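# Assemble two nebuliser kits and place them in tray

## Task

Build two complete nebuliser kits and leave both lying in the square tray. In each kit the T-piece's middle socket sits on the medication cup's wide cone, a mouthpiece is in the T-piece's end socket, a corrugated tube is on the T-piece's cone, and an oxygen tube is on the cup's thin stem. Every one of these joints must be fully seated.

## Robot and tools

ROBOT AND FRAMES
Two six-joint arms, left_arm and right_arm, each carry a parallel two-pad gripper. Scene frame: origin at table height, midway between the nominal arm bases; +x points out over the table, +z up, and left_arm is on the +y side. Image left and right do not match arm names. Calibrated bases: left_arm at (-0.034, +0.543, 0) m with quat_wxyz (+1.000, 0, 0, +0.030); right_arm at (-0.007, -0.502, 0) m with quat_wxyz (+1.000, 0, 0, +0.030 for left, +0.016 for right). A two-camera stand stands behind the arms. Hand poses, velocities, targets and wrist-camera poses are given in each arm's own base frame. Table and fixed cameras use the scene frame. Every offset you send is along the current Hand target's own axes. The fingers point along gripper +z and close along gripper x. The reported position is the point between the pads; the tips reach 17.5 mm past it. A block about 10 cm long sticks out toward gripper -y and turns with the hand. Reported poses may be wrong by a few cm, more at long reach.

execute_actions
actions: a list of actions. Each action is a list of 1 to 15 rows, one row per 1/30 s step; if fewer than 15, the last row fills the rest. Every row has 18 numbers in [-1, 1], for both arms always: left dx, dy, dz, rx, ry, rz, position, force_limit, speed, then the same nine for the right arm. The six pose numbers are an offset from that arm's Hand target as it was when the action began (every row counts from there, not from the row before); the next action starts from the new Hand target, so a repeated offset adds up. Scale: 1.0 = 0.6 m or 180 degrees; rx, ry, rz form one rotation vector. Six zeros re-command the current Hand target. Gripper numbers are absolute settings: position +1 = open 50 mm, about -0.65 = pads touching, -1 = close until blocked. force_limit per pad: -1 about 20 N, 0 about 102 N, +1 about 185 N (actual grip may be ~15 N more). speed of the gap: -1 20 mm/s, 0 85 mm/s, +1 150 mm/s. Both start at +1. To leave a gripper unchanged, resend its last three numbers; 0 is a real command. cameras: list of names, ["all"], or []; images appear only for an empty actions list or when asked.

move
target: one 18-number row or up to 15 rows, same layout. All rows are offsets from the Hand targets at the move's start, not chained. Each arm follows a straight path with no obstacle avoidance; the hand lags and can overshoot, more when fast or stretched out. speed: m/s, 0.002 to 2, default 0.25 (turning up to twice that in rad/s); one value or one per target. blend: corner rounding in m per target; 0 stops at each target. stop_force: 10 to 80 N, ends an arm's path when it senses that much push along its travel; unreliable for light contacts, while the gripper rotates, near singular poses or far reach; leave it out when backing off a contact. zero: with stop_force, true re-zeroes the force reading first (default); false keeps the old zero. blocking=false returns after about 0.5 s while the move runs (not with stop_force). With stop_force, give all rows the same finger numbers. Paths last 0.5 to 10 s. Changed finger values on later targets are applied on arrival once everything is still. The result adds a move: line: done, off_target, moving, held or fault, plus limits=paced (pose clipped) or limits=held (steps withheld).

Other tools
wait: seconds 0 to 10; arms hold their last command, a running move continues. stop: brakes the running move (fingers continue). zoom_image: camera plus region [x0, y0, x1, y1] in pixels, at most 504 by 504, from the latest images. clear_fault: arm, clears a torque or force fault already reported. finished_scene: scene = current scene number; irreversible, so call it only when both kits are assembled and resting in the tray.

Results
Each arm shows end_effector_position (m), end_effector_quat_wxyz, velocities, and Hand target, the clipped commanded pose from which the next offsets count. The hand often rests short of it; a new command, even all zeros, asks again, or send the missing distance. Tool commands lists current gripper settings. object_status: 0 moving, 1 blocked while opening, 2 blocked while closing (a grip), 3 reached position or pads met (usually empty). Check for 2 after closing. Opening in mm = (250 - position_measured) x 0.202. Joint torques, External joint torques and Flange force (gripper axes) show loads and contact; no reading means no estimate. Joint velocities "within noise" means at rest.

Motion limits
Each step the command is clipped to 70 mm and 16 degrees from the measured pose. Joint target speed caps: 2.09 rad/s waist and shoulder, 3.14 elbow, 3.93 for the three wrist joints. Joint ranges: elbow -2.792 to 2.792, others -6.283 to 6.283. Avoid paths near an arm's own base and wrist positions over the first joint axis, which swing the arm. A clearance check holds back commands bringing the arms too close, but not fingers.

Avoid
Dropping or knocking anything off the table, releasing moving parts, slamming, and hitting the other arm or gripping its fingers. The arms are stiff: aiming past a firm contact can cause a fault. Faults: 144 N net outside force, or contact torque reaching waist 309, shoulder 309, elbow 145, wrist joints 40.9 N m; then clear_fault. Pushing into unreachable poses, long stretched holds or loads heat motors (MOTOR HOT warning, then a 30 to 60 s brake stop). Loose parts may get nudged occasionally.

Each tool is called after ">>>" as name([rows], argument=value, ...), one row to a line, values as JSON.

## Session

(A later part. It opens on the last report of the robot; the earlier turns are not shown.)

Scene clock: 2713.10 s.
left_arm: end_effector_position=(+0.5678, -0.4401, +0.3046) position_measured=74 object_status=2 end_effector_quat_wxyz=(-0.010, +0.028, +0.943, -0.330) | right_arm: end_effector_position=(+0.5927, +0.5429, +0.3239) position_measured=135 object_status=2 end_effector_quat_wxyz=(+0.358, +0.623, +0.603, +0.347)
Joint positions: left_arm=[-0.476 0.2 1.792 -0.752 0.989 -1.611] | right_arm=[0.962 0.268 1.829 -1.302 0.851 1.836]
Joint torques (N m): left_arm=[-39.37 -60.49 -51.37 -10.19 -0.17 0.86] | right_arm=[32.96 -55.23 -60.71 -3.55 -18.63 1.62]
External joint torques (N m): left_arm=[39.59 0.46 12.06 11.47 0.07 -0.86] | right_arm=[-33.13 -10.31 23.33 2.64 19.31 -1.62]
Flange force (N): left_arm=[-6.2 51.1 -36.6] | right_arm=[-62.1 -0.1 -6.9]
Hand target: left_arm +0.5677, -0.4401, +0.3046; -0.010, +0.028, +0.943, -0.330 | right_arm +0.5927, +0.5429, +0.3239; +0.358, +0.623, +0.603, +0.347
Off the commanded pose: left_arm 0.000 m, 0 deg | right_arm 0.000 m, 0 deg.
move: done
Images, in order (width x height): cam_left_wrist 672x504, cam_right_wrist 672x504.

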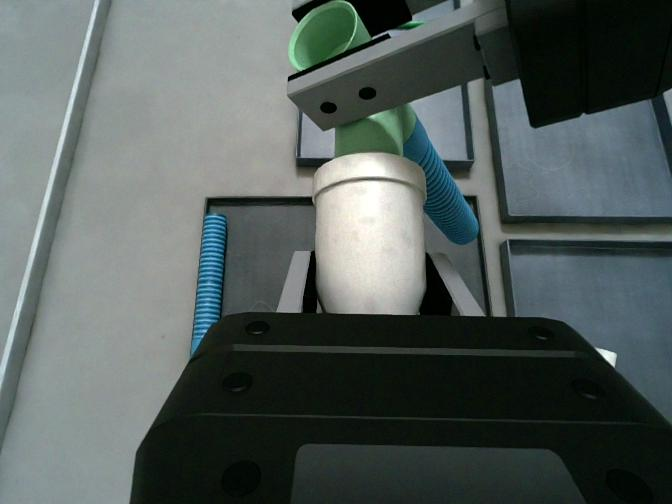

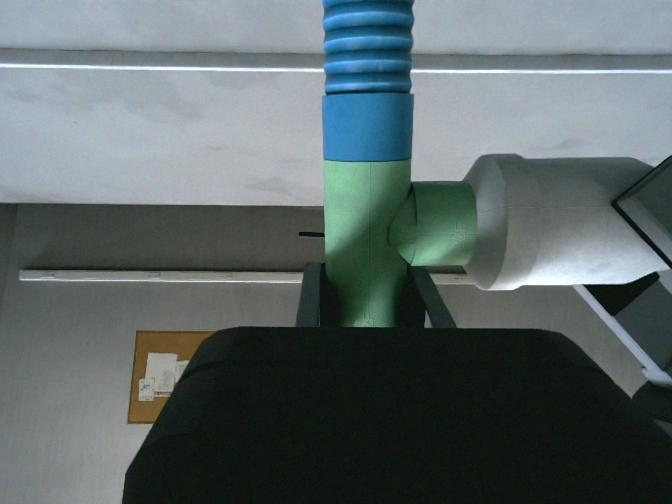

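>>> move([
  [0,0.0033,-0.0026,0,0,0,-1,0.5,-0.6,0,0,0,0,0,0,-1,1,-0.6],
  [0,0.0033,-0.0026,0,0,0,1,0.5,-0.6,0,0,0,0,0,0,-1,1,-0.6],
  [0,0.0033,-0.1667,0,0,0,1,0.5,-0.6,0,0,0,0,0,0,-1,1,-0.6],
  [0.3887,0.41,0.0662,0.0078,0.1073,0.1343,1,0.5,-0.6,0,0,0,0,0,-0.5,-1,1,-0.6],
], speed=[0.02,0.05,0.12,0.3], blend=[0,0,0.03,0], cameras=["all"])

Scene clock: 2752.77 s.
left_arm: end_effector_position=(+0.3448, -0.2591, +0.1202) position_measured=3 object_status=3 end_effector_quat_wxyz=(-0.098, +0.278, +0.898, -0.327) | right_arm: end_effector_position=(+0.5926, +0.5429, +0.3238) position_measured=135 object_status=2 end_effector_quat_wxyz=(+0.498, +0.014, +0.867, -0.008)
Joint positions: left_arm=[-0.303 0.151 2.276 -0.765 1.093 -0.776] | right_arm=[0.962 0.268 1.829 -1.302 0.851 0.265]
Joint torques (N m): left_arm=[1.46 -43.65 -25.81 1.12 1.02 -0.14] | right_arm=[-2.03 -64.76 -36.21 -1.11 0.97 -0.05]
External joint torques (N m): left_arm=[-1.63 2.48 0.17 -0.34 0.39 0.14] | right_arm=[1.87 -0.54 -0.98 0.14 -0.24 -0.01]
Flange force (N): left_arm=[-3.9 1.0 4.4] | right_arm=[-0.5 2.4 -2.2]
Hand target: left_arm +0.3448, -0.2591, +0.1202; -0.098, +0.278, +0.898, -0.327 | right_arm +0.5927, +0.5429, +0.3239; +0.498, +0.014, +0.867, -0.008
Off the commanded pose: left_arm 0.000 m, 0 deg | right_arm 0.000 m, 0 deg.
move: done

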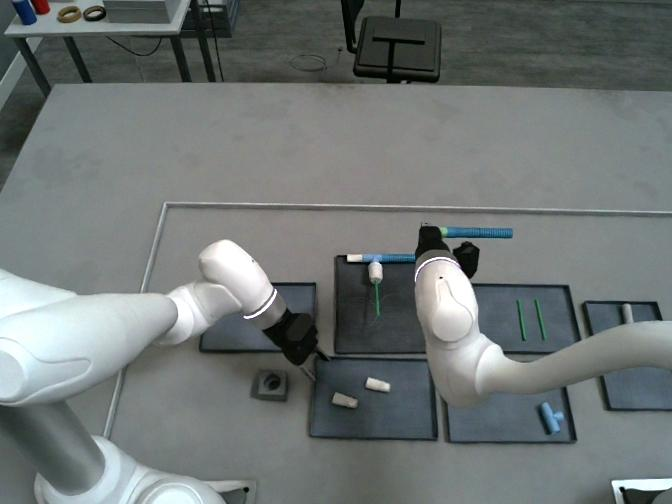

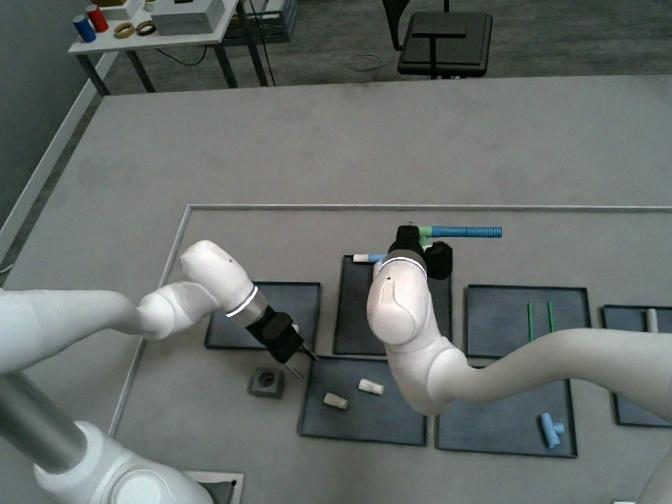

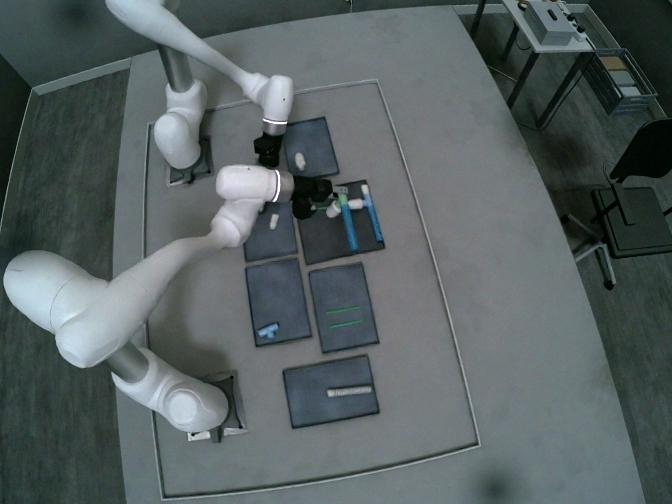

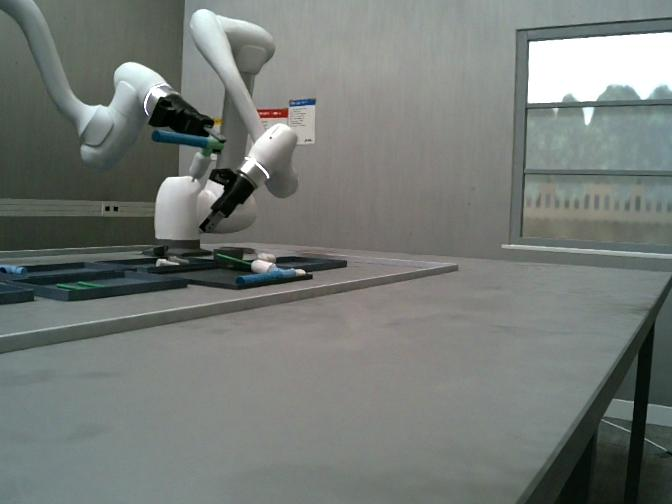

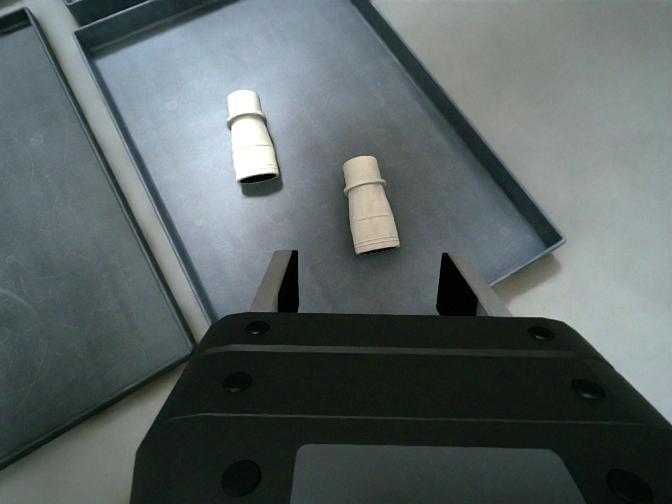

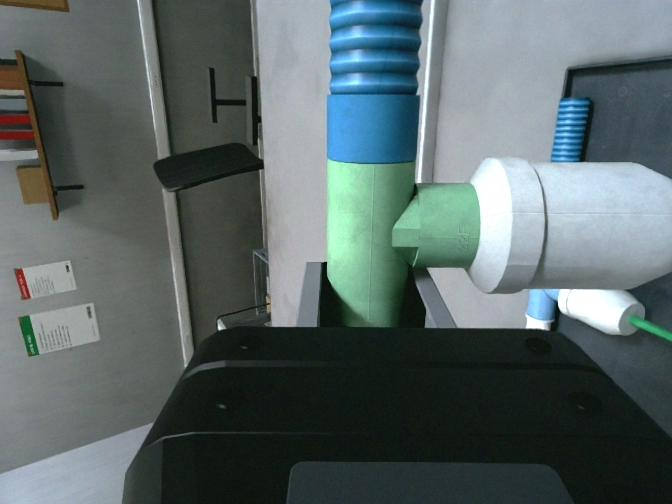

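>>> move([
  [0.0268,0.0212,0.0805,0,-0.0297,-0.0353,1,0.5,-0.6,0,0,0,0,0,0,-1,1,-0.6],
], speed=0.15)

>>> move(target=[0,0,0.1,0,0,0,1,0.5,-0.6,0,0,0,0,0,0,-1,1,-0.6], speed=0.03, stop_force=12, cameras=["cam_left_wrist"])

Scene clock: 2772.40 s.
left_arm: end_effector_position=(+0.3198, -0.2677, +0.0749) position_measured=3 object_status=3 end_effector_quat_wxyz=(-0.074, +0.213, +0.915, -0.334) | right_arm: end_effector_position=(+0.5927, +0.5429, +0.3239) position_measured=135 object_status=2 end_effector_quat_wxyz=(+0.498, +0.014, +0.867, -0.008)
Joint positions: left_arm=[-0.327 0.167 2.391 -0.919 0.931 -0.741] | right_arm=[0.962 0.268 1.829 -1.302 0.851 0.265]
Joint torques (N m): left_arm=[1.45 -40.41 -21.17 0.74 1.04 -0.18] | right_arm=[-2.09 -64.45 -36.14 -1.11 0.95 -0.04]
External joint torques (N m): left_arm=[-1.33 2.15 0.3 -0.38 0.41 0.18] | right_arm=[1.95 -0.44 -1.03 0.15 -0.23 -0.03]
Flange force (N): left_arm=[-2.5 1.1 5.4] | right_arm=[-0.5 2.7 -2.2]
Hand target: left_arm +0.3197, -0.2677, +0.0749; -0.074, +0.213, +0.915, -0.334 | right_arm +0.5927, +0.5429, +0.3239; +0.498, +0.014, +0.867, -0.008
Off the commanded pose: left_arm 0.000 m, 0 deg | right_arm 0.000 m, 0 deg.
move: done

Scene clock: 2775.03 s.
left_arm: end_effector_position=(+0.3031, -0.3025, +0.0290) position_measured=3 object_status=3 end_effector_quat_wxyz=(-0.074, +0.213, +0.915, -0.334) | right_arm: end_effector_position=(+0.5927, +0.5429, +0.3239) position_measured=135 object_status=2 end_effector_quat_wxyz=(+0.498, +0.014, +0.867, -0.008)
Joint positions: left_arm=[-0.421 0.256 2.426 -1.066 0.824 -0.64] | right_arm=[0.962 0.268 1.829 -1.302 0.851 0.265]
Joint torques (N m): left_arm=[1.77 -44.59 -15.86 0.43 1.22 -0.19] | right_arm=[-2.07 -64.56 -36.26 -1.13 0.98 -0.02]
External joint torques (N m): left_arm=[-2.01 2.48 0.14 -0.39 0.39 0.19] | right_arm=[2.21 -0.5 -0.8 0.19 -0.27 -0.04]
Flange force (N): left_arm=[-2.3 0.4 8.1] | right_arm=[-0.1 2.5 -2.6]
Hand target: left_arm +0.3031, -0.3025, +0.0290; -0.074, +0.213, +0.915, -0.334 | right_arm +0.5927, +0.5429, +0.3239; +0.498, +0.014, +0.867, -0.008
Off the commanded pose: left_arm 0.000 m, 0 deg | right_arm 0.000 m, 0 deg.
move: done
Images, in order (width x height): cam_left_wrist 672x504.

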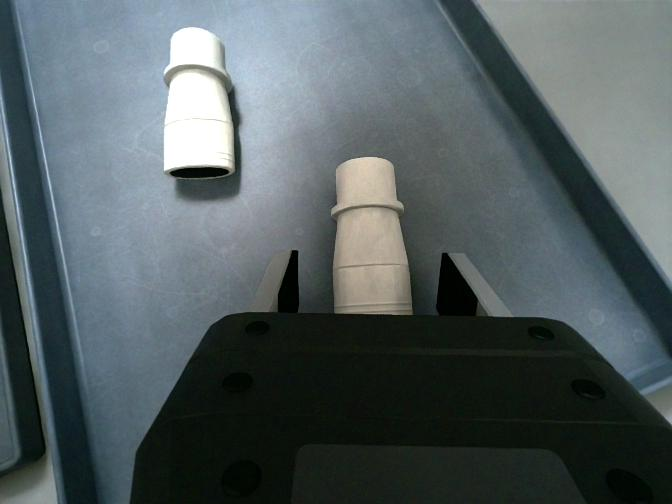

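>>> move([
  [0,-0.0102,0.0086,0,0,0,1,0.5,-0.6,0,0,0,0,0,0,-1,1,-0.6],
  [0,-0.0102,0.0086,0,0,0,-1,0.5,-0.6,0,0,0,0,0,0,-1,1,-0.6],
  [0,-0.0959,-0.0935,0,0,0,-1,0.5,-0.6,0,0,0,0,0,0,-1,1,-0.6],
], speed=[0.03,0.05,0.1], cameras=["cam_left_wrist", "cam_head_left"])

Scene clock: 2790.03 s.
left_arm: end_effector_position=(+0.2991, -0.3095, +0.1089) position_measured=125 object_status=2 end_effector_quat_wxyz=(-0.074, +0.213, +0.915, -0.334) | right_arm: end_effector_position=(+0.5927, +0.5429, +0.3239) position_measured=135 object_status=2 end_effector_quat_wxyz=(+0.498, +0.014, +0.867, -0.008)
Joint positions: left_arm=[-0.441 0.092 2.38 -0.931 0.929 -0.876] | right_arm=[0.962 0.268 1.829 -1.302 0.851 0.265]
Joint torques (N m): left_arm=[1.64 -37.09 -24.22 0.76 0.87 -0.14] | right_arm=[-2.29 -64.69 -36.33 -1.11 0.95 -0.05]
External joint torques (N m): left_arm=[-1.74 3.41 0.05 -0.4 0.39 0.14] | right_arm=[2.06 -0.85 -0.99 0.14 -0.21 -0.02]
Flange force (N): left_arm=[-4.8 1.5 7.5] | right_arm=[-0.5 2.2 -2.7]
Hand target: left_arm +0.2991, -0.3095, +0.1089; -0.074, +0.213, +0.915, -0.334 | right_arm +0.5927, +0.5429, +0.3239; +0.498, +0.014, +0.867, -0.008
Off the commanded pose: left_arm 0.000 m, 0 deg | right_arm 0.000 m, 0 deg.
move: done
Images, in order (width x height): cam_head_left 672x504, cam_left_wrist 672x504.

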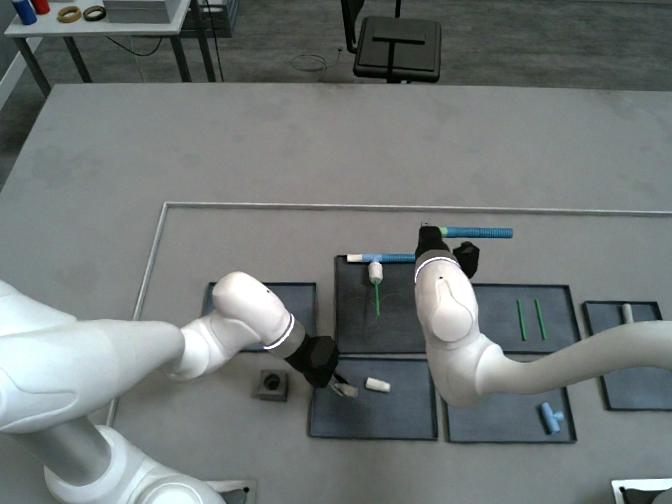

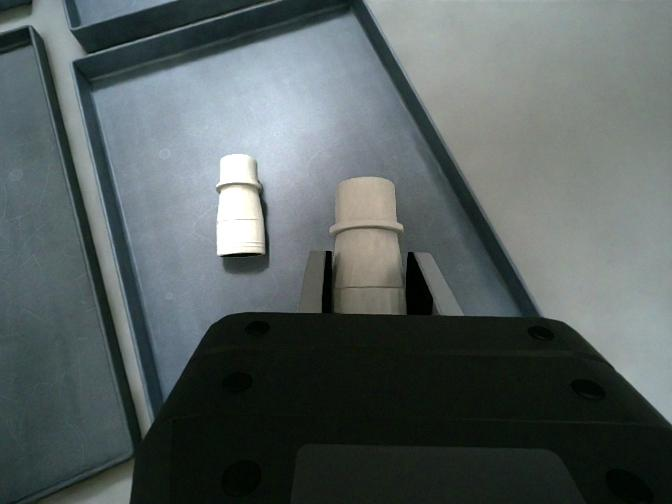

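>>> move([
  [-0.208,-0.0778,-0.3068,-0.041,-0.032,-0.051,-1,0.5,-0.6,0,0,0,0,0,0,-1,1,-0.6],
  [-0.5,-0.2002,-0.3198,-0.0823,-0.0647,-0.1015,-1,0.5,-0.6,0,0,0,0,0,0,-1,1,-0.6],
], speed=0.3, blend=[0.05,0], cameras=["cam_left_wrist", "cam_low", "cam_head_right"])

Scene clock: 2814.17 s.
left_arm: end_effector_position=(+0.5812, -0.4124, +0.3350) position_measured=125 object_status=2 end_effector_quat_wxyz=(-0.006, +0.038, +0.975, -0.218) | right_arm: end_effector_position=(+0.5927, +0.5429, +0.3239) position_measured=135 object_status=2 end_effector_quat_wxyz=(+0.498, +0.014, +0.867, -0.008)
Joint positions: left_arm=[-0.509 0.196 1.67 -0.441 1.117 -1.837] | right_arm=[0.962 0.268 1.829 -1.302 0.851 0.265]
Joint torques (N m): left_arm=[1.6 -63.66 -40.97 2.86 -0.77 -0.14] | right_arm=[-1.89 -64.74 -36.29 -1.16 0.95 -0.06]
External joint torques (N m): left_arm=[-1.95 2.1 -0.57 -0.31 0.39 0.14] | right_arm=[1.62 -0.52 -0.87 0.19 -0.22 -0.01]
Flange force (N): left_arm=[-3.1 -3.6 1.5] | right_arm=[-0.5 2.1 -2.0]
Hand target: left_arm +0.5812, -0.4124, +0.3349; -0.006, +0.038, +0.975, -0.218 | right_arm +0.5927, +0.5429, +0.3239; +0.498, +0.014, +0.867, -0.008
Off the commanded pose: left_arm 0.000 m, 0 deg | right_arm 0.000 m, 0 deg.
move: done
Images, in order (width x height): cam_head_right 672x504, cam_low 672x504, cam_left_wrist 672x504.

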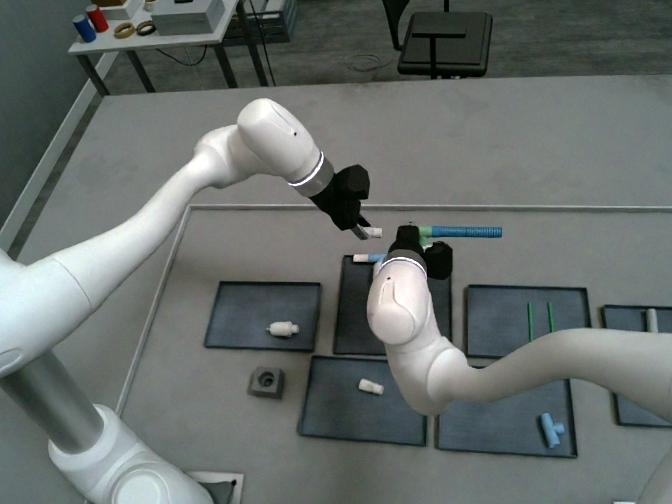

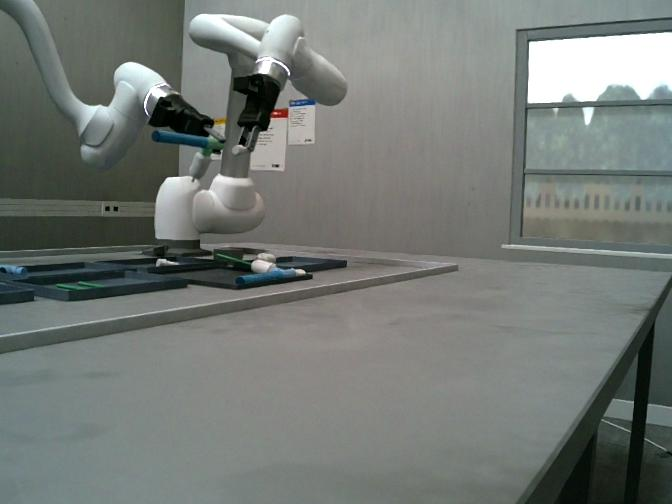

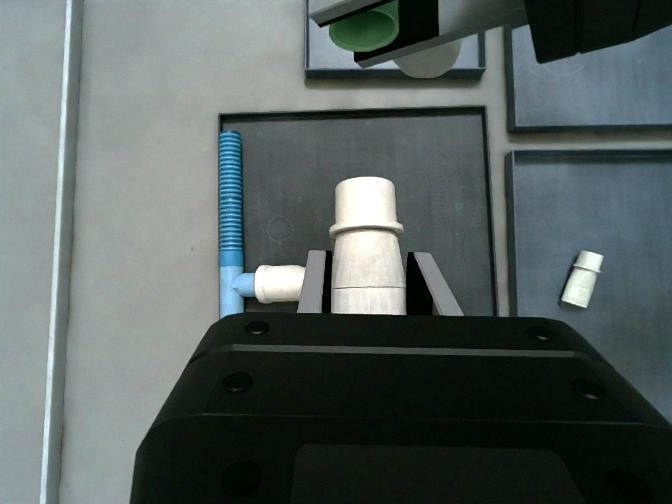

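>>> zoom_image(camera="cam_low", region=[180, 115, 290, 185])

>>> zoom_image(camera="cam_left_wrist", region=[290, 0, 460, 260])

>>> zoom_image(camera="cam_head_right", region=[330, 190, 520, 290])

Scaled by 4.582 from the camera's 672x504 image, which has a finer 960x720 frame.

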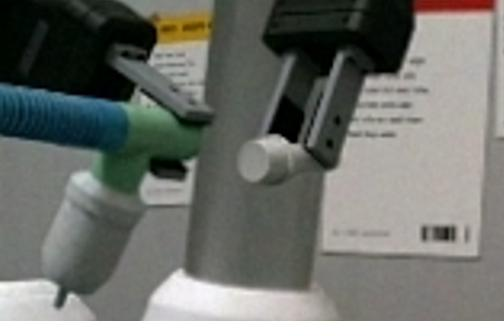

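Scaled by 1.938 from the camera's 672x504 image, which has a finer 960x720 frame.

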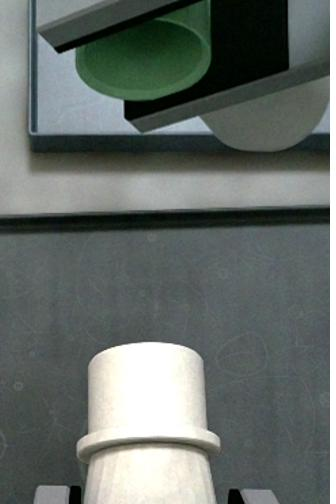

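Scaled by 2.653 from the camera's 672x504 image, which has a finer 960x720 frame.

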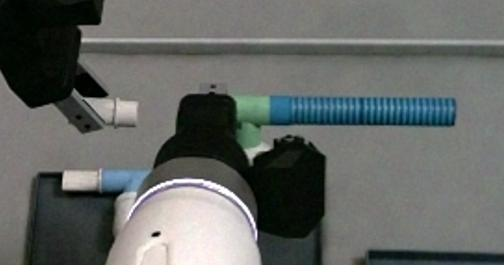

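>>> zoom_image(camera="cam_low", region=[178, 130, 258, 165])

Scaled by 6.300 from the camera's 672x504 image, which has a finer 960x720 frame.

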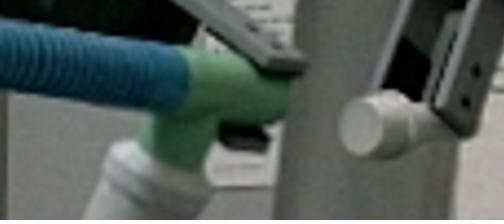

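>>> zoom_image(camera="cam_low", region=[228, 138, 264, 162])

Scaled by 14.000 from the camera's 672x504 image, which has a finer 960x720 frame.

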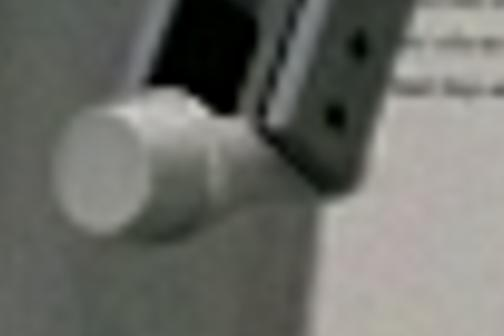

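>>> move(target=[-0.0012,-0.0035,0.0066,0.0833,0,0,-1,0.5,-0.6,0,0,0,0,0,0,-1,1,-0.6], speed=0.2, cameras=["cam_left_wrist", "cam_low", "cam_head_right"])

>>> zoom_image(camera="cam_low", region=[178, 125, 258, 165])

>>> zoom_image(camera="cam_left_wrist", region=[290, 0, 460, 260])

Scene clock: 2841.87 s.
left_arm: end_effector_position=(+0.5816, -0.4161, +0.3323) position_measured=125 object_status=2 end_effector_quat_wxyz=(-0.010, +0.037, +0.939, -0.343) | right_arm: end_effector_position=(+0.5927, +0.5429, +0.3239) position_measured=135 object_status=2 end_effector_quat_wxyz=(+0.498, +0.014, +0.867, -0.008)
Joint positions: left_arm=[-0.422 0.19 1.76 -0.767 1.059 -1.569] | right_arm=[0.962 0.268 1.829 -1.302 0.851 0.265]
Joint torques (N m): left_arm=[1.57 -62.56 -40.59 1.53 -0.44 -0.13] | right_arm=[-2.14 -64.69 -36.24 -1.11 0.86 -0.04]
External joint torques (N m): left_arm=[-1.89 3.08 0.7 -0.41 0.42 0.14] | right_arm=[2.1 -0.87 -1.06 0.15 -0.13 -0.03]
Flange force (N): left_arm=[-2.4 -0.8 4.1] | right_arm=[-0.6 2.4 -2.9]
Hand target: left_arm +0.5816, -0.4161, +0.3323; -0.011, +0.037, +0.939, -0.343 | right_arm +0.5927, +0.5429, +0.3239; +0.498, +0.014, +0.867, -0.008
Off the commanded pose: left_arm 0.000 m, 0 deg | right_arm 0.000 m, 0 deg.
move: done
Images, in order (width x height): cam_head_right 672x504, cam_low 672x504, cam_left_wrist 672x504.

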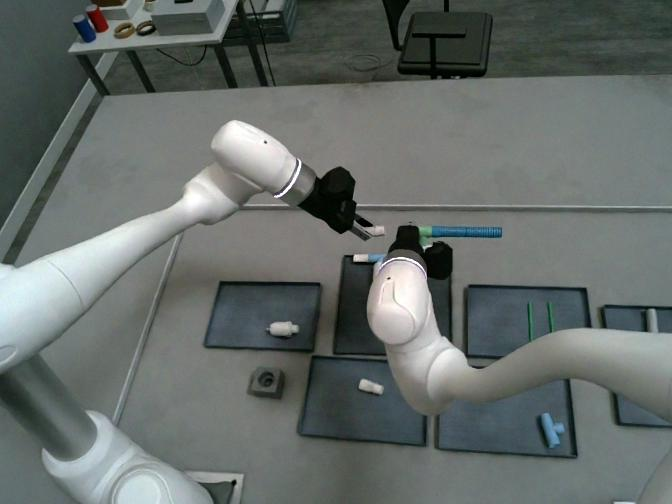

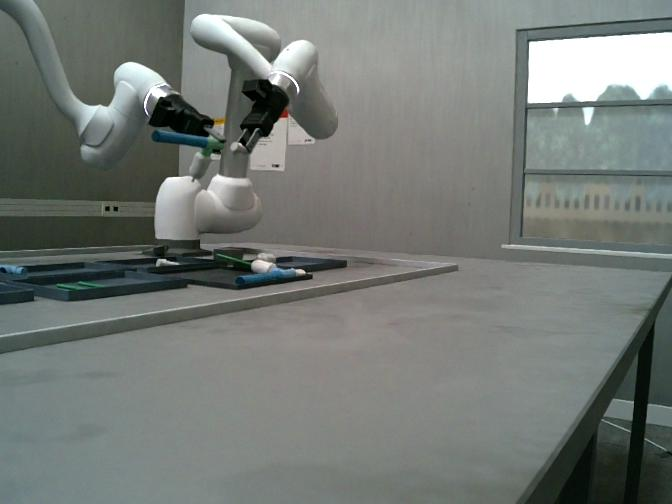

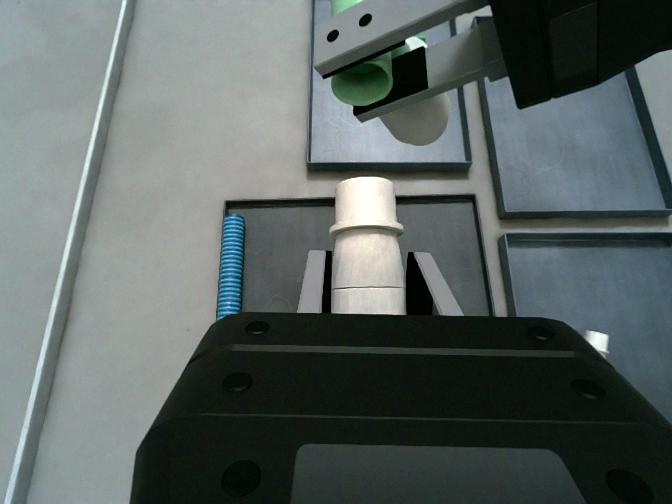

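Scaled by 6.300 from the camera's 672x504 image, which has a finer 960x720 frame.

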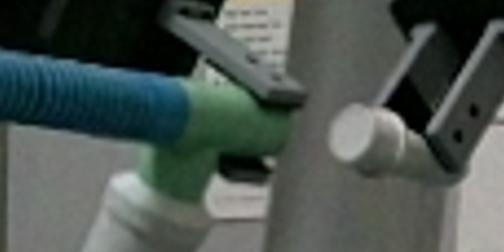

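Scaled by 1.938 from the camera's 672x504 image, which has a finer 960x720 frame.

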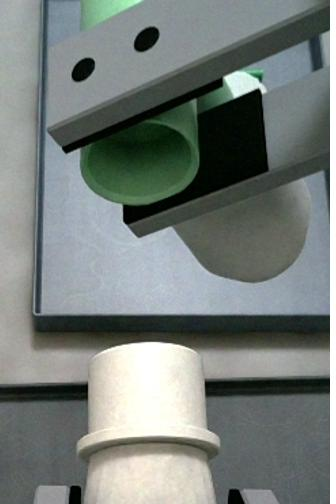

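>>> execute_actions(actions=[], cameras=["cam_low", "cam_left_wrist"])

Scene clock: 2866.40 s.
left_arm: end_effector_position=(+0.5816, -0.4161, +0.3323) position_measured=125 object_status=2 end_effector_quat_wxyz=(-0.011, +0.037, +0.939, -0.343) | right_arm: end_effector_position=(+0.5927, +0.5429, +0.3239) position_measured=135 object_status=2 end_effector_quat_wxyz=(+0.498, +0.014, +0.867, -0.008)
Joint positions: left_arm=[-0.422 0.19 1.76 -0.767 1.06 -1.569] | right_arm=[0.962 0.268 1.829 -1.302 0.851 0.265]
Joint velocities: within noise
Joint torques (N m): left_arm=[1.53 -62.07 -40.34 1.46 -0.42 -0.13] | right_arm=[-2.16 -64.36 -36.23 -1.16 0.94 -0.06]
External joint torques (N m): left_arm=[-1.34 2.16 0.35 -0.31 0.39 0.13] | right_arm=[1.87 -0.94 -1.03 0.18 -0.21 -0.01]
Flange force (N): left_arm=[-2.0 -0.7 2.7] | right_arm=[-0.7 2.1 -2.6]
Hand target: left_arm +0.5816, -0.4161, +0.3323; -0.011, +0.037, +0.939, -0.343 | right_arm +0.5927, +0.5429, +0.3239; +0.498, +0.014, +0.867, -0.008
Tool commands: left_gripper/position=-1.0 left_gripper/force_limit=+0.5 left_gripper/speed=-0.6 right_gripper/position=-1.0 right_gripper/force_limit=+1.0 right_gripper/speed=-0.6
Off the commanded pose: left_arm 0.000 m, 0 deg | right_arm 0.000 m, 0 deg.
Images, in order (width x height): cam_low 672x504, cam_left_wrist 672x504.

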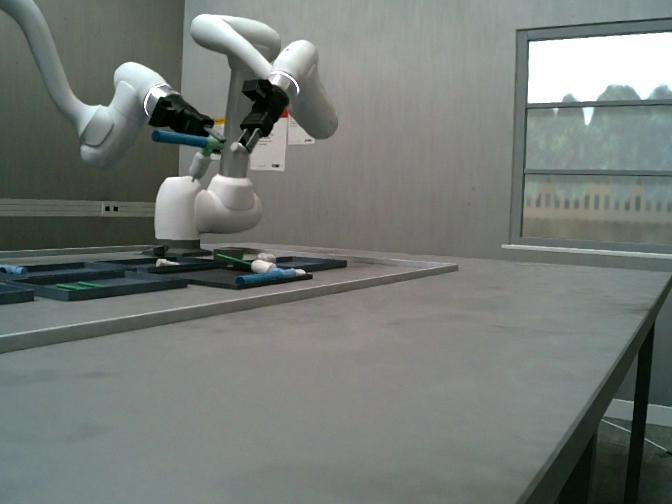

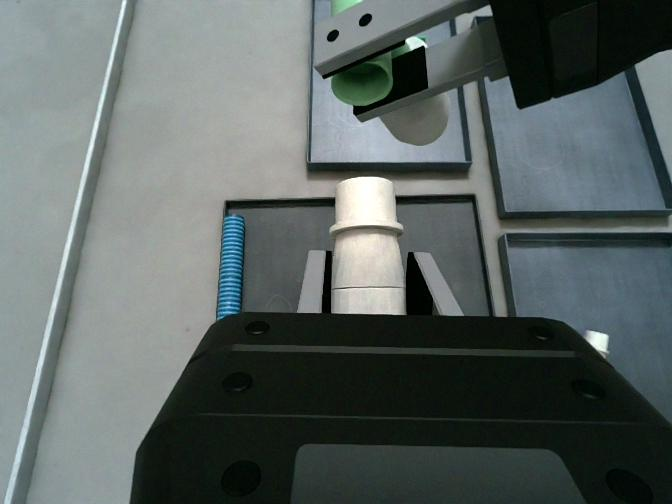

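>>> zoom_image(camera="cam_low", region=[190, 118, 250, 163])

>>> zoom_image(camera="cam_left_wrist", region=[290, 0, 460, 260])

Scaled by 8.400 from the camera's 672x504 image, which has a finer 960x720 frame.

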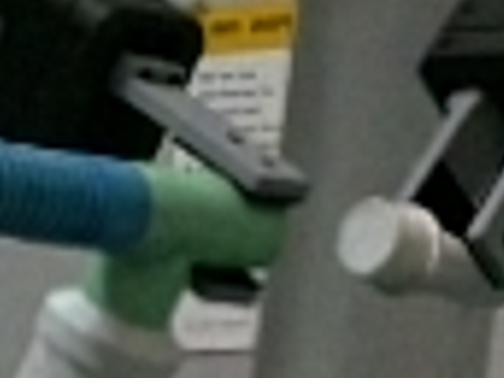

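Scaled by 1.938 from the camera's 672x504 image, which has a finer 960x720 frame.

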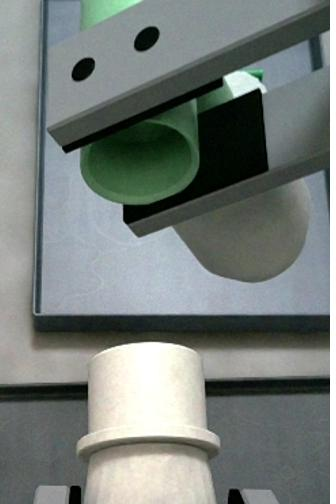

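>>> wait(seconds=0, cameras=["cam_head_left", "cam_head_right", "cam_high", "cam_low"])

>>> zoom_image(camera="cam_low", region=[150, 122, 230, 162])

>>> zoom_image(camera="cam_low", region=[200, 128, 248, 162])

Scene clock: 2906.73 s.
left_arm: end_effector_position=(+0.5816, -0.4161, +0.3323) position_measured=125 object_status=2 end_effector_quat_wxyz=(-0.011, +0.037, +0.939, -0.343) | right_arm: end_effector_position=(+0.5927, +0.5429, +0.3239) position_measured=135 object_status=2 end_effector_quat_wxyz=(+0.498, +0.014, +0.867, -0.008)
Joint positions: left_arm=[-0.422 0.19 1.76 -0.767 1.06 -1.569] | right_arm=[0.962 0.268 1.829 -1.302 0.851 0.265]
Joint torques (N m): left_arm=[1.75 -62.27 -40.36 1.48 -0.44 -0.12] | right_arm=[-2.03 -64.75 -36.36 -1.11 0.95 -0.07]
External joint torques (N m): left_arm=[-2.13 2.37 0.23 -0.37 0.42 0.12] | right_arm=[1.62 -0.43 -0.91 0.13 -0.22 0]
Flange force (N): left_arm=[-2.1 -1.6 3.5] | right_arm=[-0.5 2.2 -1.8]
Hand target: left_arm +0.5816, -0.4161, +0.3323; -0.011, +0.037, +0.939, -0.343 | right_arm +0.5927, +0.5429, +0.3239; +0.498, +0.014, +0.867, -0.008
Tool commands: left_gripper/position=-1.0 left_gripper/force_limit=+0.5 left_gripper/speed=-0.6 right_gripper/position=-1.0 right_gripper/force_limit=+1.0 right_gripper/speed=-0.6
Off the commanded pose: left_arm 0.000 m, 0 deg | right_arm 0.000 m, 0 deg.
Images, in order (width x height): cam_head_left 672x504, cam_head_right 672x504, cam_high 672x504, cam_low 672x504.

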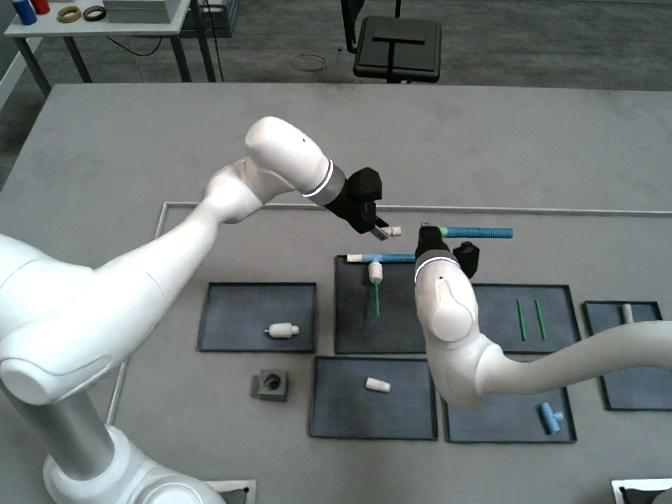

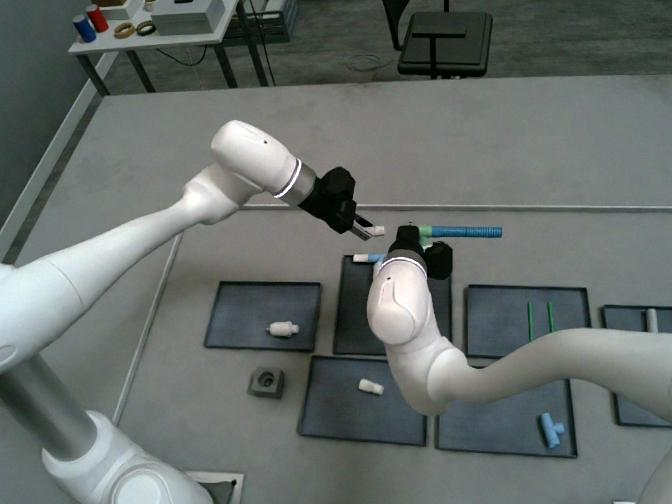

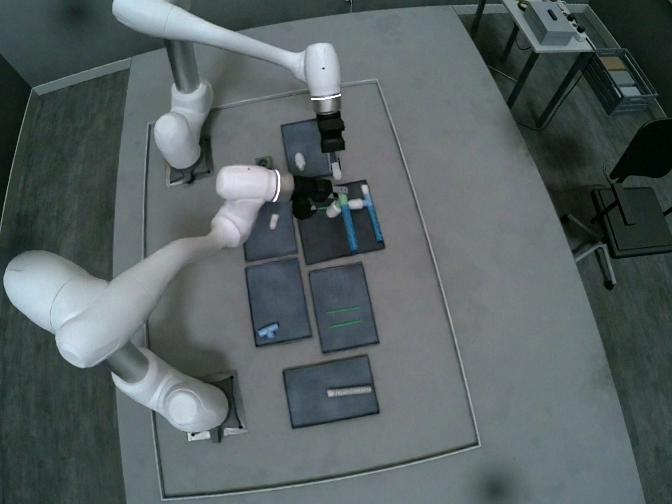

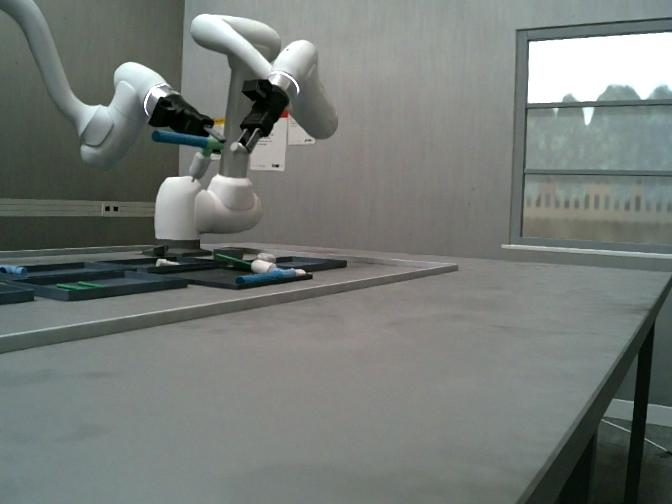

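Scaled by 6.300 from the camera's 672x504 image, which has a finer 960x720 frame.

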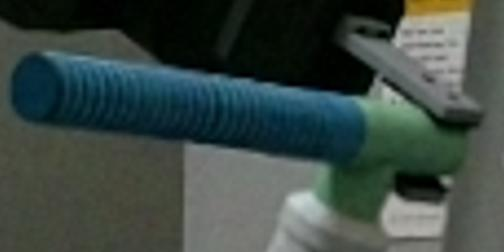

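Scaled by 10.500 from the camera's 672x504 image, which has a finer 960x720 frame.

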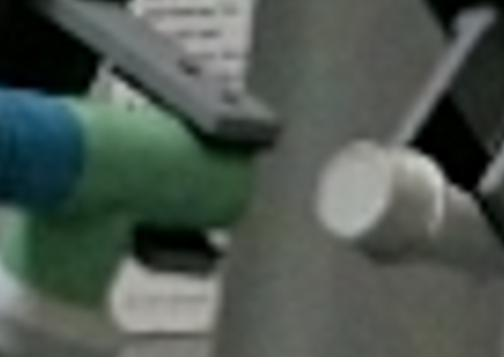

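>>> move(target=[-0.0005, -0.02298, 0.01929, 0, 0, 0, -1, 0.5, -0.6, 0, 0, 0, 0, 0, 0, -1, 1, -0.6], speed=0.03, stop_force=20, cameras=["cam_low", "cam_left_wrist"])

>>> zoom_image(camera="cam_left_wrist", region=[290, 0, 460, 260])

>>> zoom_image(camera="cam_low", region=[200, 128, 248, 162])

Scene clock: 2926.80 s.
left_arm: end_effector_position=(+0.5805, -0.4340, +0.3323) position_measured=125 object_status=2 end_effector_quat_wxyz=(-0.011, +0.037, +0.939, -0.343) | right_arm: end_effector_position=(+0.5927, +0.5429, +0.3239) position_measured=135 object_status=2 end_effector_quat_wxyz=(+0.498, +0.014, +0.867, -0.008)
Joint positions: left_arm=[-0.448 0.199 1.749 -0.766 1.044 -1.591] | right_arm=[0.962 0.268 1.829 -1.302 0.851 0.265]
Joint torques (N m): left_arm=[1.66 -63.2 -40.46 1.54 -0.46 -0.17] | right_arm=[-2.15 -64.56 -36.28 -1.08 0.95 -0.12]
External joint torques (N m): left_arm=[-1.66 3 0.7 -0.37 0.4 0.17] | right_arm=[2 -0.3 -0.81 0.13 -0.23 0.05]
Flange force (N): left_arm=[-2.4 -0.5 3.9] | right_arm=[0.1 2.5 -2.1]
Hand target: left_arm +0.5805, -0.4340, +0.3323; -0.011, +0.037, +0.939, -0.343 | right_arm +0.5927, +0.5429, +0.3239; +0.498, +0.014, +0.867, -0.008
Off the commanded pose: left_arm 0.000 m, 0 deg | right_arm 0.000 m, 0 deg.
move: done
Images, in order (width x height): cam_low 672x504, cam_left_wrist 672x504.

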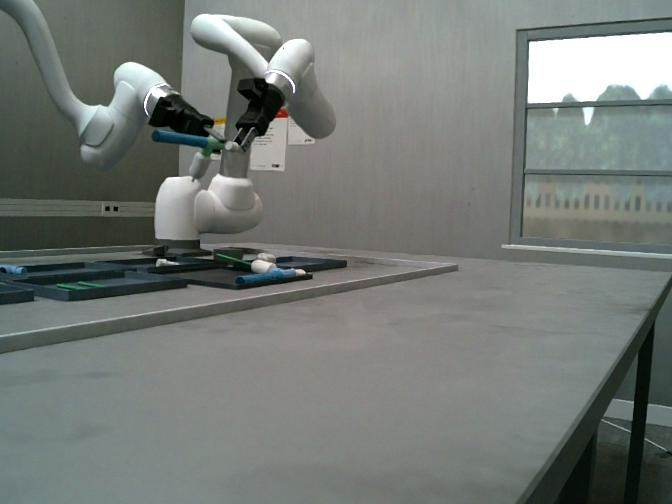

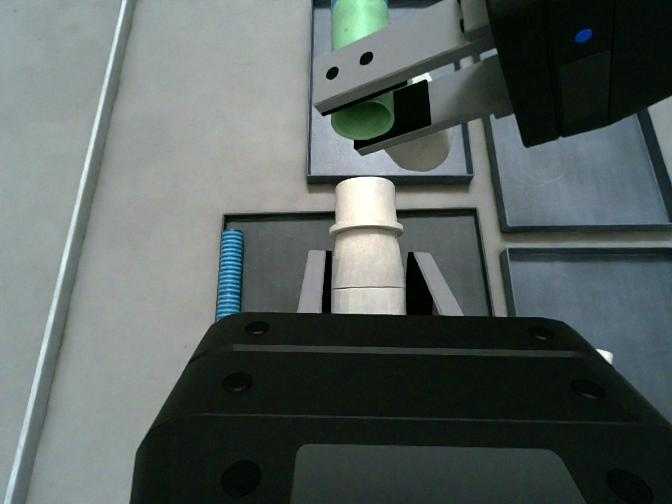

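Scaled by 1.938 from the camera's 672x504 image, which has a finer 960x720 frame.

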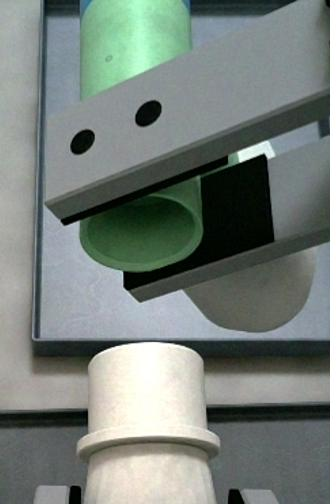

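Scaled by 10.500 from the camera's 672x504 image, which has a finer 960x720 frame.

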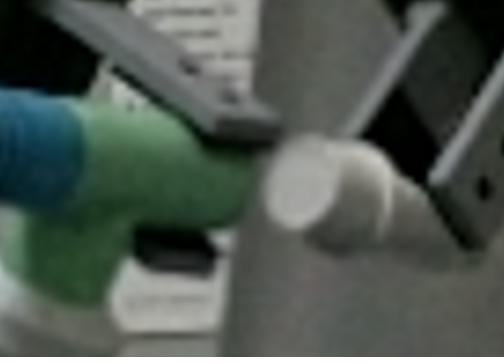

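>>> move([
  [-0.00065, -0.02936, 0.02465, 0, 0, 0, -1, 0.5, -0.6, 0, 0, 0, 0, 0, 0, -1, 1, -0.6],
  [-0.00128, -0.05745, 0.04823, 0, 0, 0, -1, 0.5, -0.6, 0, 0, 0, 0, 0, 0, -1, 1, -0.6],
], speed=[0.03, 0.008], stop_force=30, cameras=["cam_low", "cam_left_wrist"])

>>> zoom_image(camera="cam_left_wrist", region=[290, 0, 460, 260])

>>> zoom_image(camera="cam_low", region=[200, 128, 248, 162])

Scene clock: 2944.00 s.
left_arm: end_effector_position=(+0.5783, -0.4713, +0.3323) position_measured=125 object_status=2 end_effector_quat_wxyz=(-0.011, +0.037, +0.939, -0.343) | right_arm: end_effector_position=(+0.5927, +0.5429, +0.3239) position_measured=135 object_status=2 end_effector_quat_wxyz=(+0.498, +0.014, +0.867, -0.008)
Joint positions: left_arm=[-0.501 0.219 1.724 -0.761 1.014 -1.636] | right_arm=[0.962 0.268 1.829 -1.302 0.851 0.265]
Joint torques (N m): left_arm=[-22.51 -66.25 -47.34 -5.87 0.18 -0.05] | right_arm=[16.12 -57.04 -48.25 -3.04 -9.59 0.1]
External joint torques (N m): left_arm=[22.25 3.45 7.08 7.08 -0.34 0.05] | right_arm=[-16.28 -8.39 11.06 2.08 10.33 -0.16]
Flange force (N): left_arm=[-6.8 28.6 -16.9] | right_arm=[-1.1 -33.0 -8.0]
Hand target: left_arm +0.5783, -0.4713, +0.3323; -0.011, +0.037, +0.939, -0.343 (not the last commanded pose) | right_arm +0.5927, +0.5429, +0.3239; +0.498, +0.014, +0.867, -0.008
Off the commanded pose: left_arm 0.008 m, 0 deg | right_arm 0.000 m, 0 deg.
move: contact (left_arm); path passed 1 of 2 targets
Images, in order (width x height): cam_low 672x504, cam_left_wrist 672x504.

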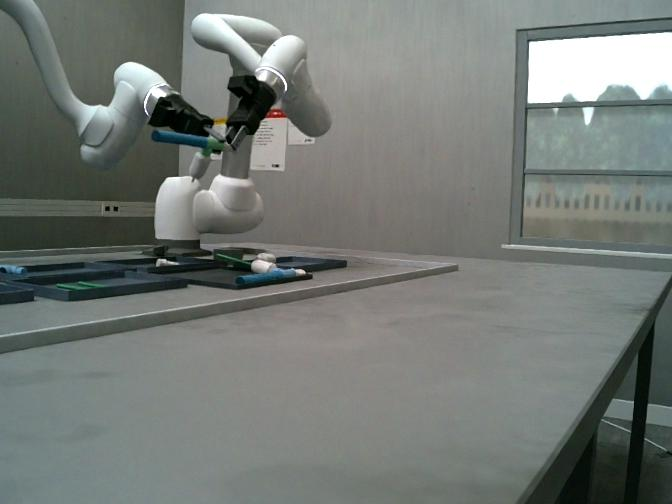

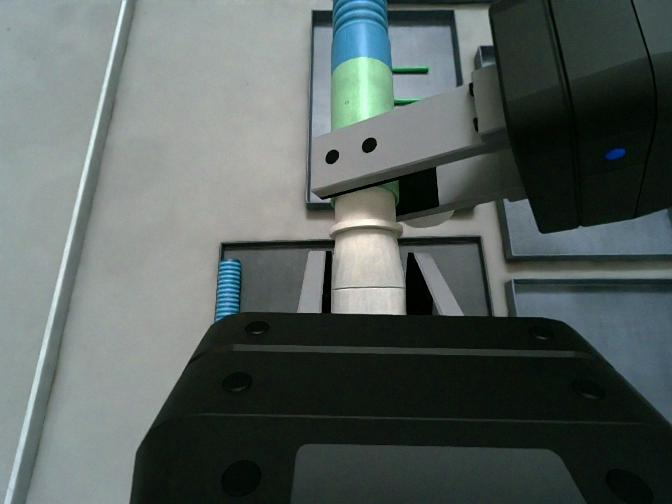

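Scaled by 1.938 from the camera's 672x504 image, which has a finer 960x720 frame.

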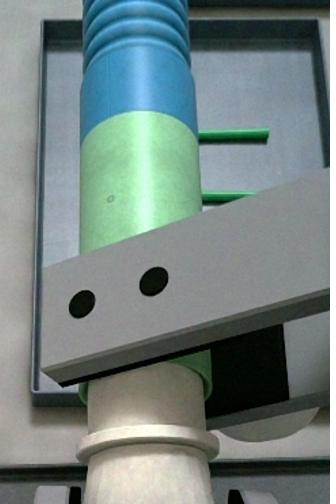

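Scaled by 10.500 from the camera's 672x504 image, which has a finer 960x720 frame.

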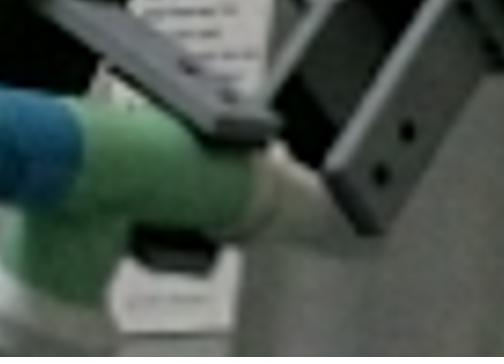

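>>> move(target=[-0.00026, -0.01149, 0.00965, 0, 0, 0, -1, 0.5, -0.6, 0, 0, 0, 0, 0, 0, -1, 1, -0.6], speed=0.006, stop_force=65, zero=false, cameras=["cam_low", "cam_left_wrist"])

>>> zoom_image(camera="cam_left_wrist", region=[290, 0, 460, 260])

Scene clock: 2948.40 s.
left_arm: end_effector_position=(+0.5782, -0.4733, +0.3323) position_measured=125 object_status=2 end_effector_quat_wxyz=(-0.010, +0.037, +0.939, -0.343) | right_arm: end_effector_position=(+0.5926, +0.5429, +0.3238) position_measured=135 object_status=2 end_effector_quat_wxyz=(+0.498, +0.014, +0.867, -0.008)
Joint positions: left_arm=[-0.504 0.22 1.722 -0.761 1.012 -1.639] | right_arm=[0.962 0.268 1.829 -1.302 0.851 0.265]
Joint torques (N m): left_arm=[-43.9 -63.05 -54.06 -12.63 -0.75 -0.01] | right_arm=[37.15 -52.53 -61.39 -5.06 -20.16 0.25]
External joint torques (N m): left_arm=[43.81 -0.25 13.7 13.84 0.59 0.01] | right_arm=[-37.12 -13.23 24.07 4.1 20.89 -0.32]
Flange force (N): left_arm=[-4.9 55.8 -40.9] | right_arm=[-1.2 -68.5 -8.1]
Hand target: left_arm +0.5782, -0.4733, +0.3323; -0.010, +0.037, +0.939, -0.343 (not the last commanded pose) | right_arm +0.5927, +0.5429, +0.3239; +0.498, +0.014, +0.867, -0.008
Off the commanded pose: left_arm 0.007 m, 0 deg | right_arm 0.000 m, 0 deg.
move: contact (left_arm)
Images, in order (width x height): cam_low 672x504, cam_left_wrist 672x504.

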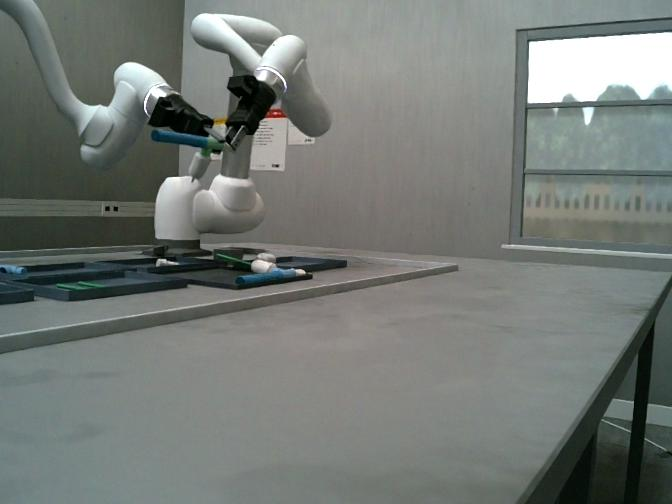

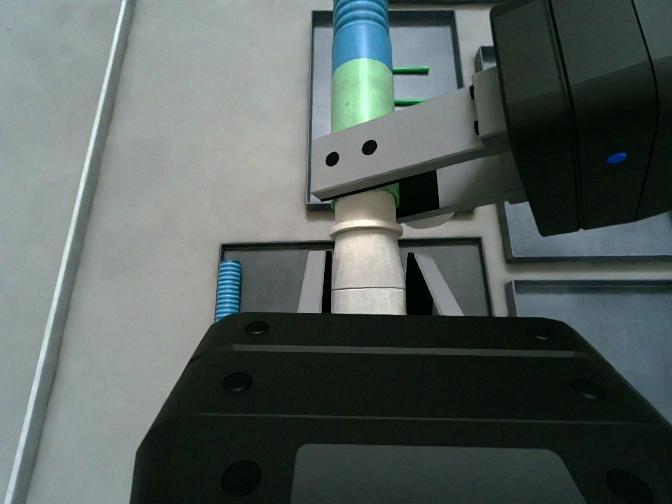

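Scaled by 1.938 from the camera's 672x504 image, which has a finer 960x720 frame.

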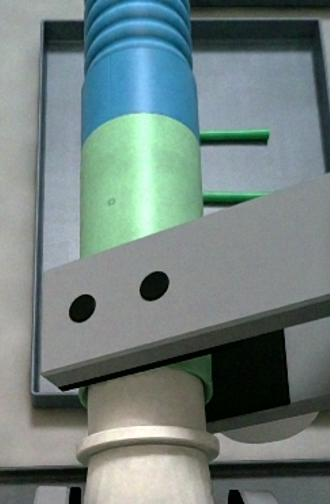

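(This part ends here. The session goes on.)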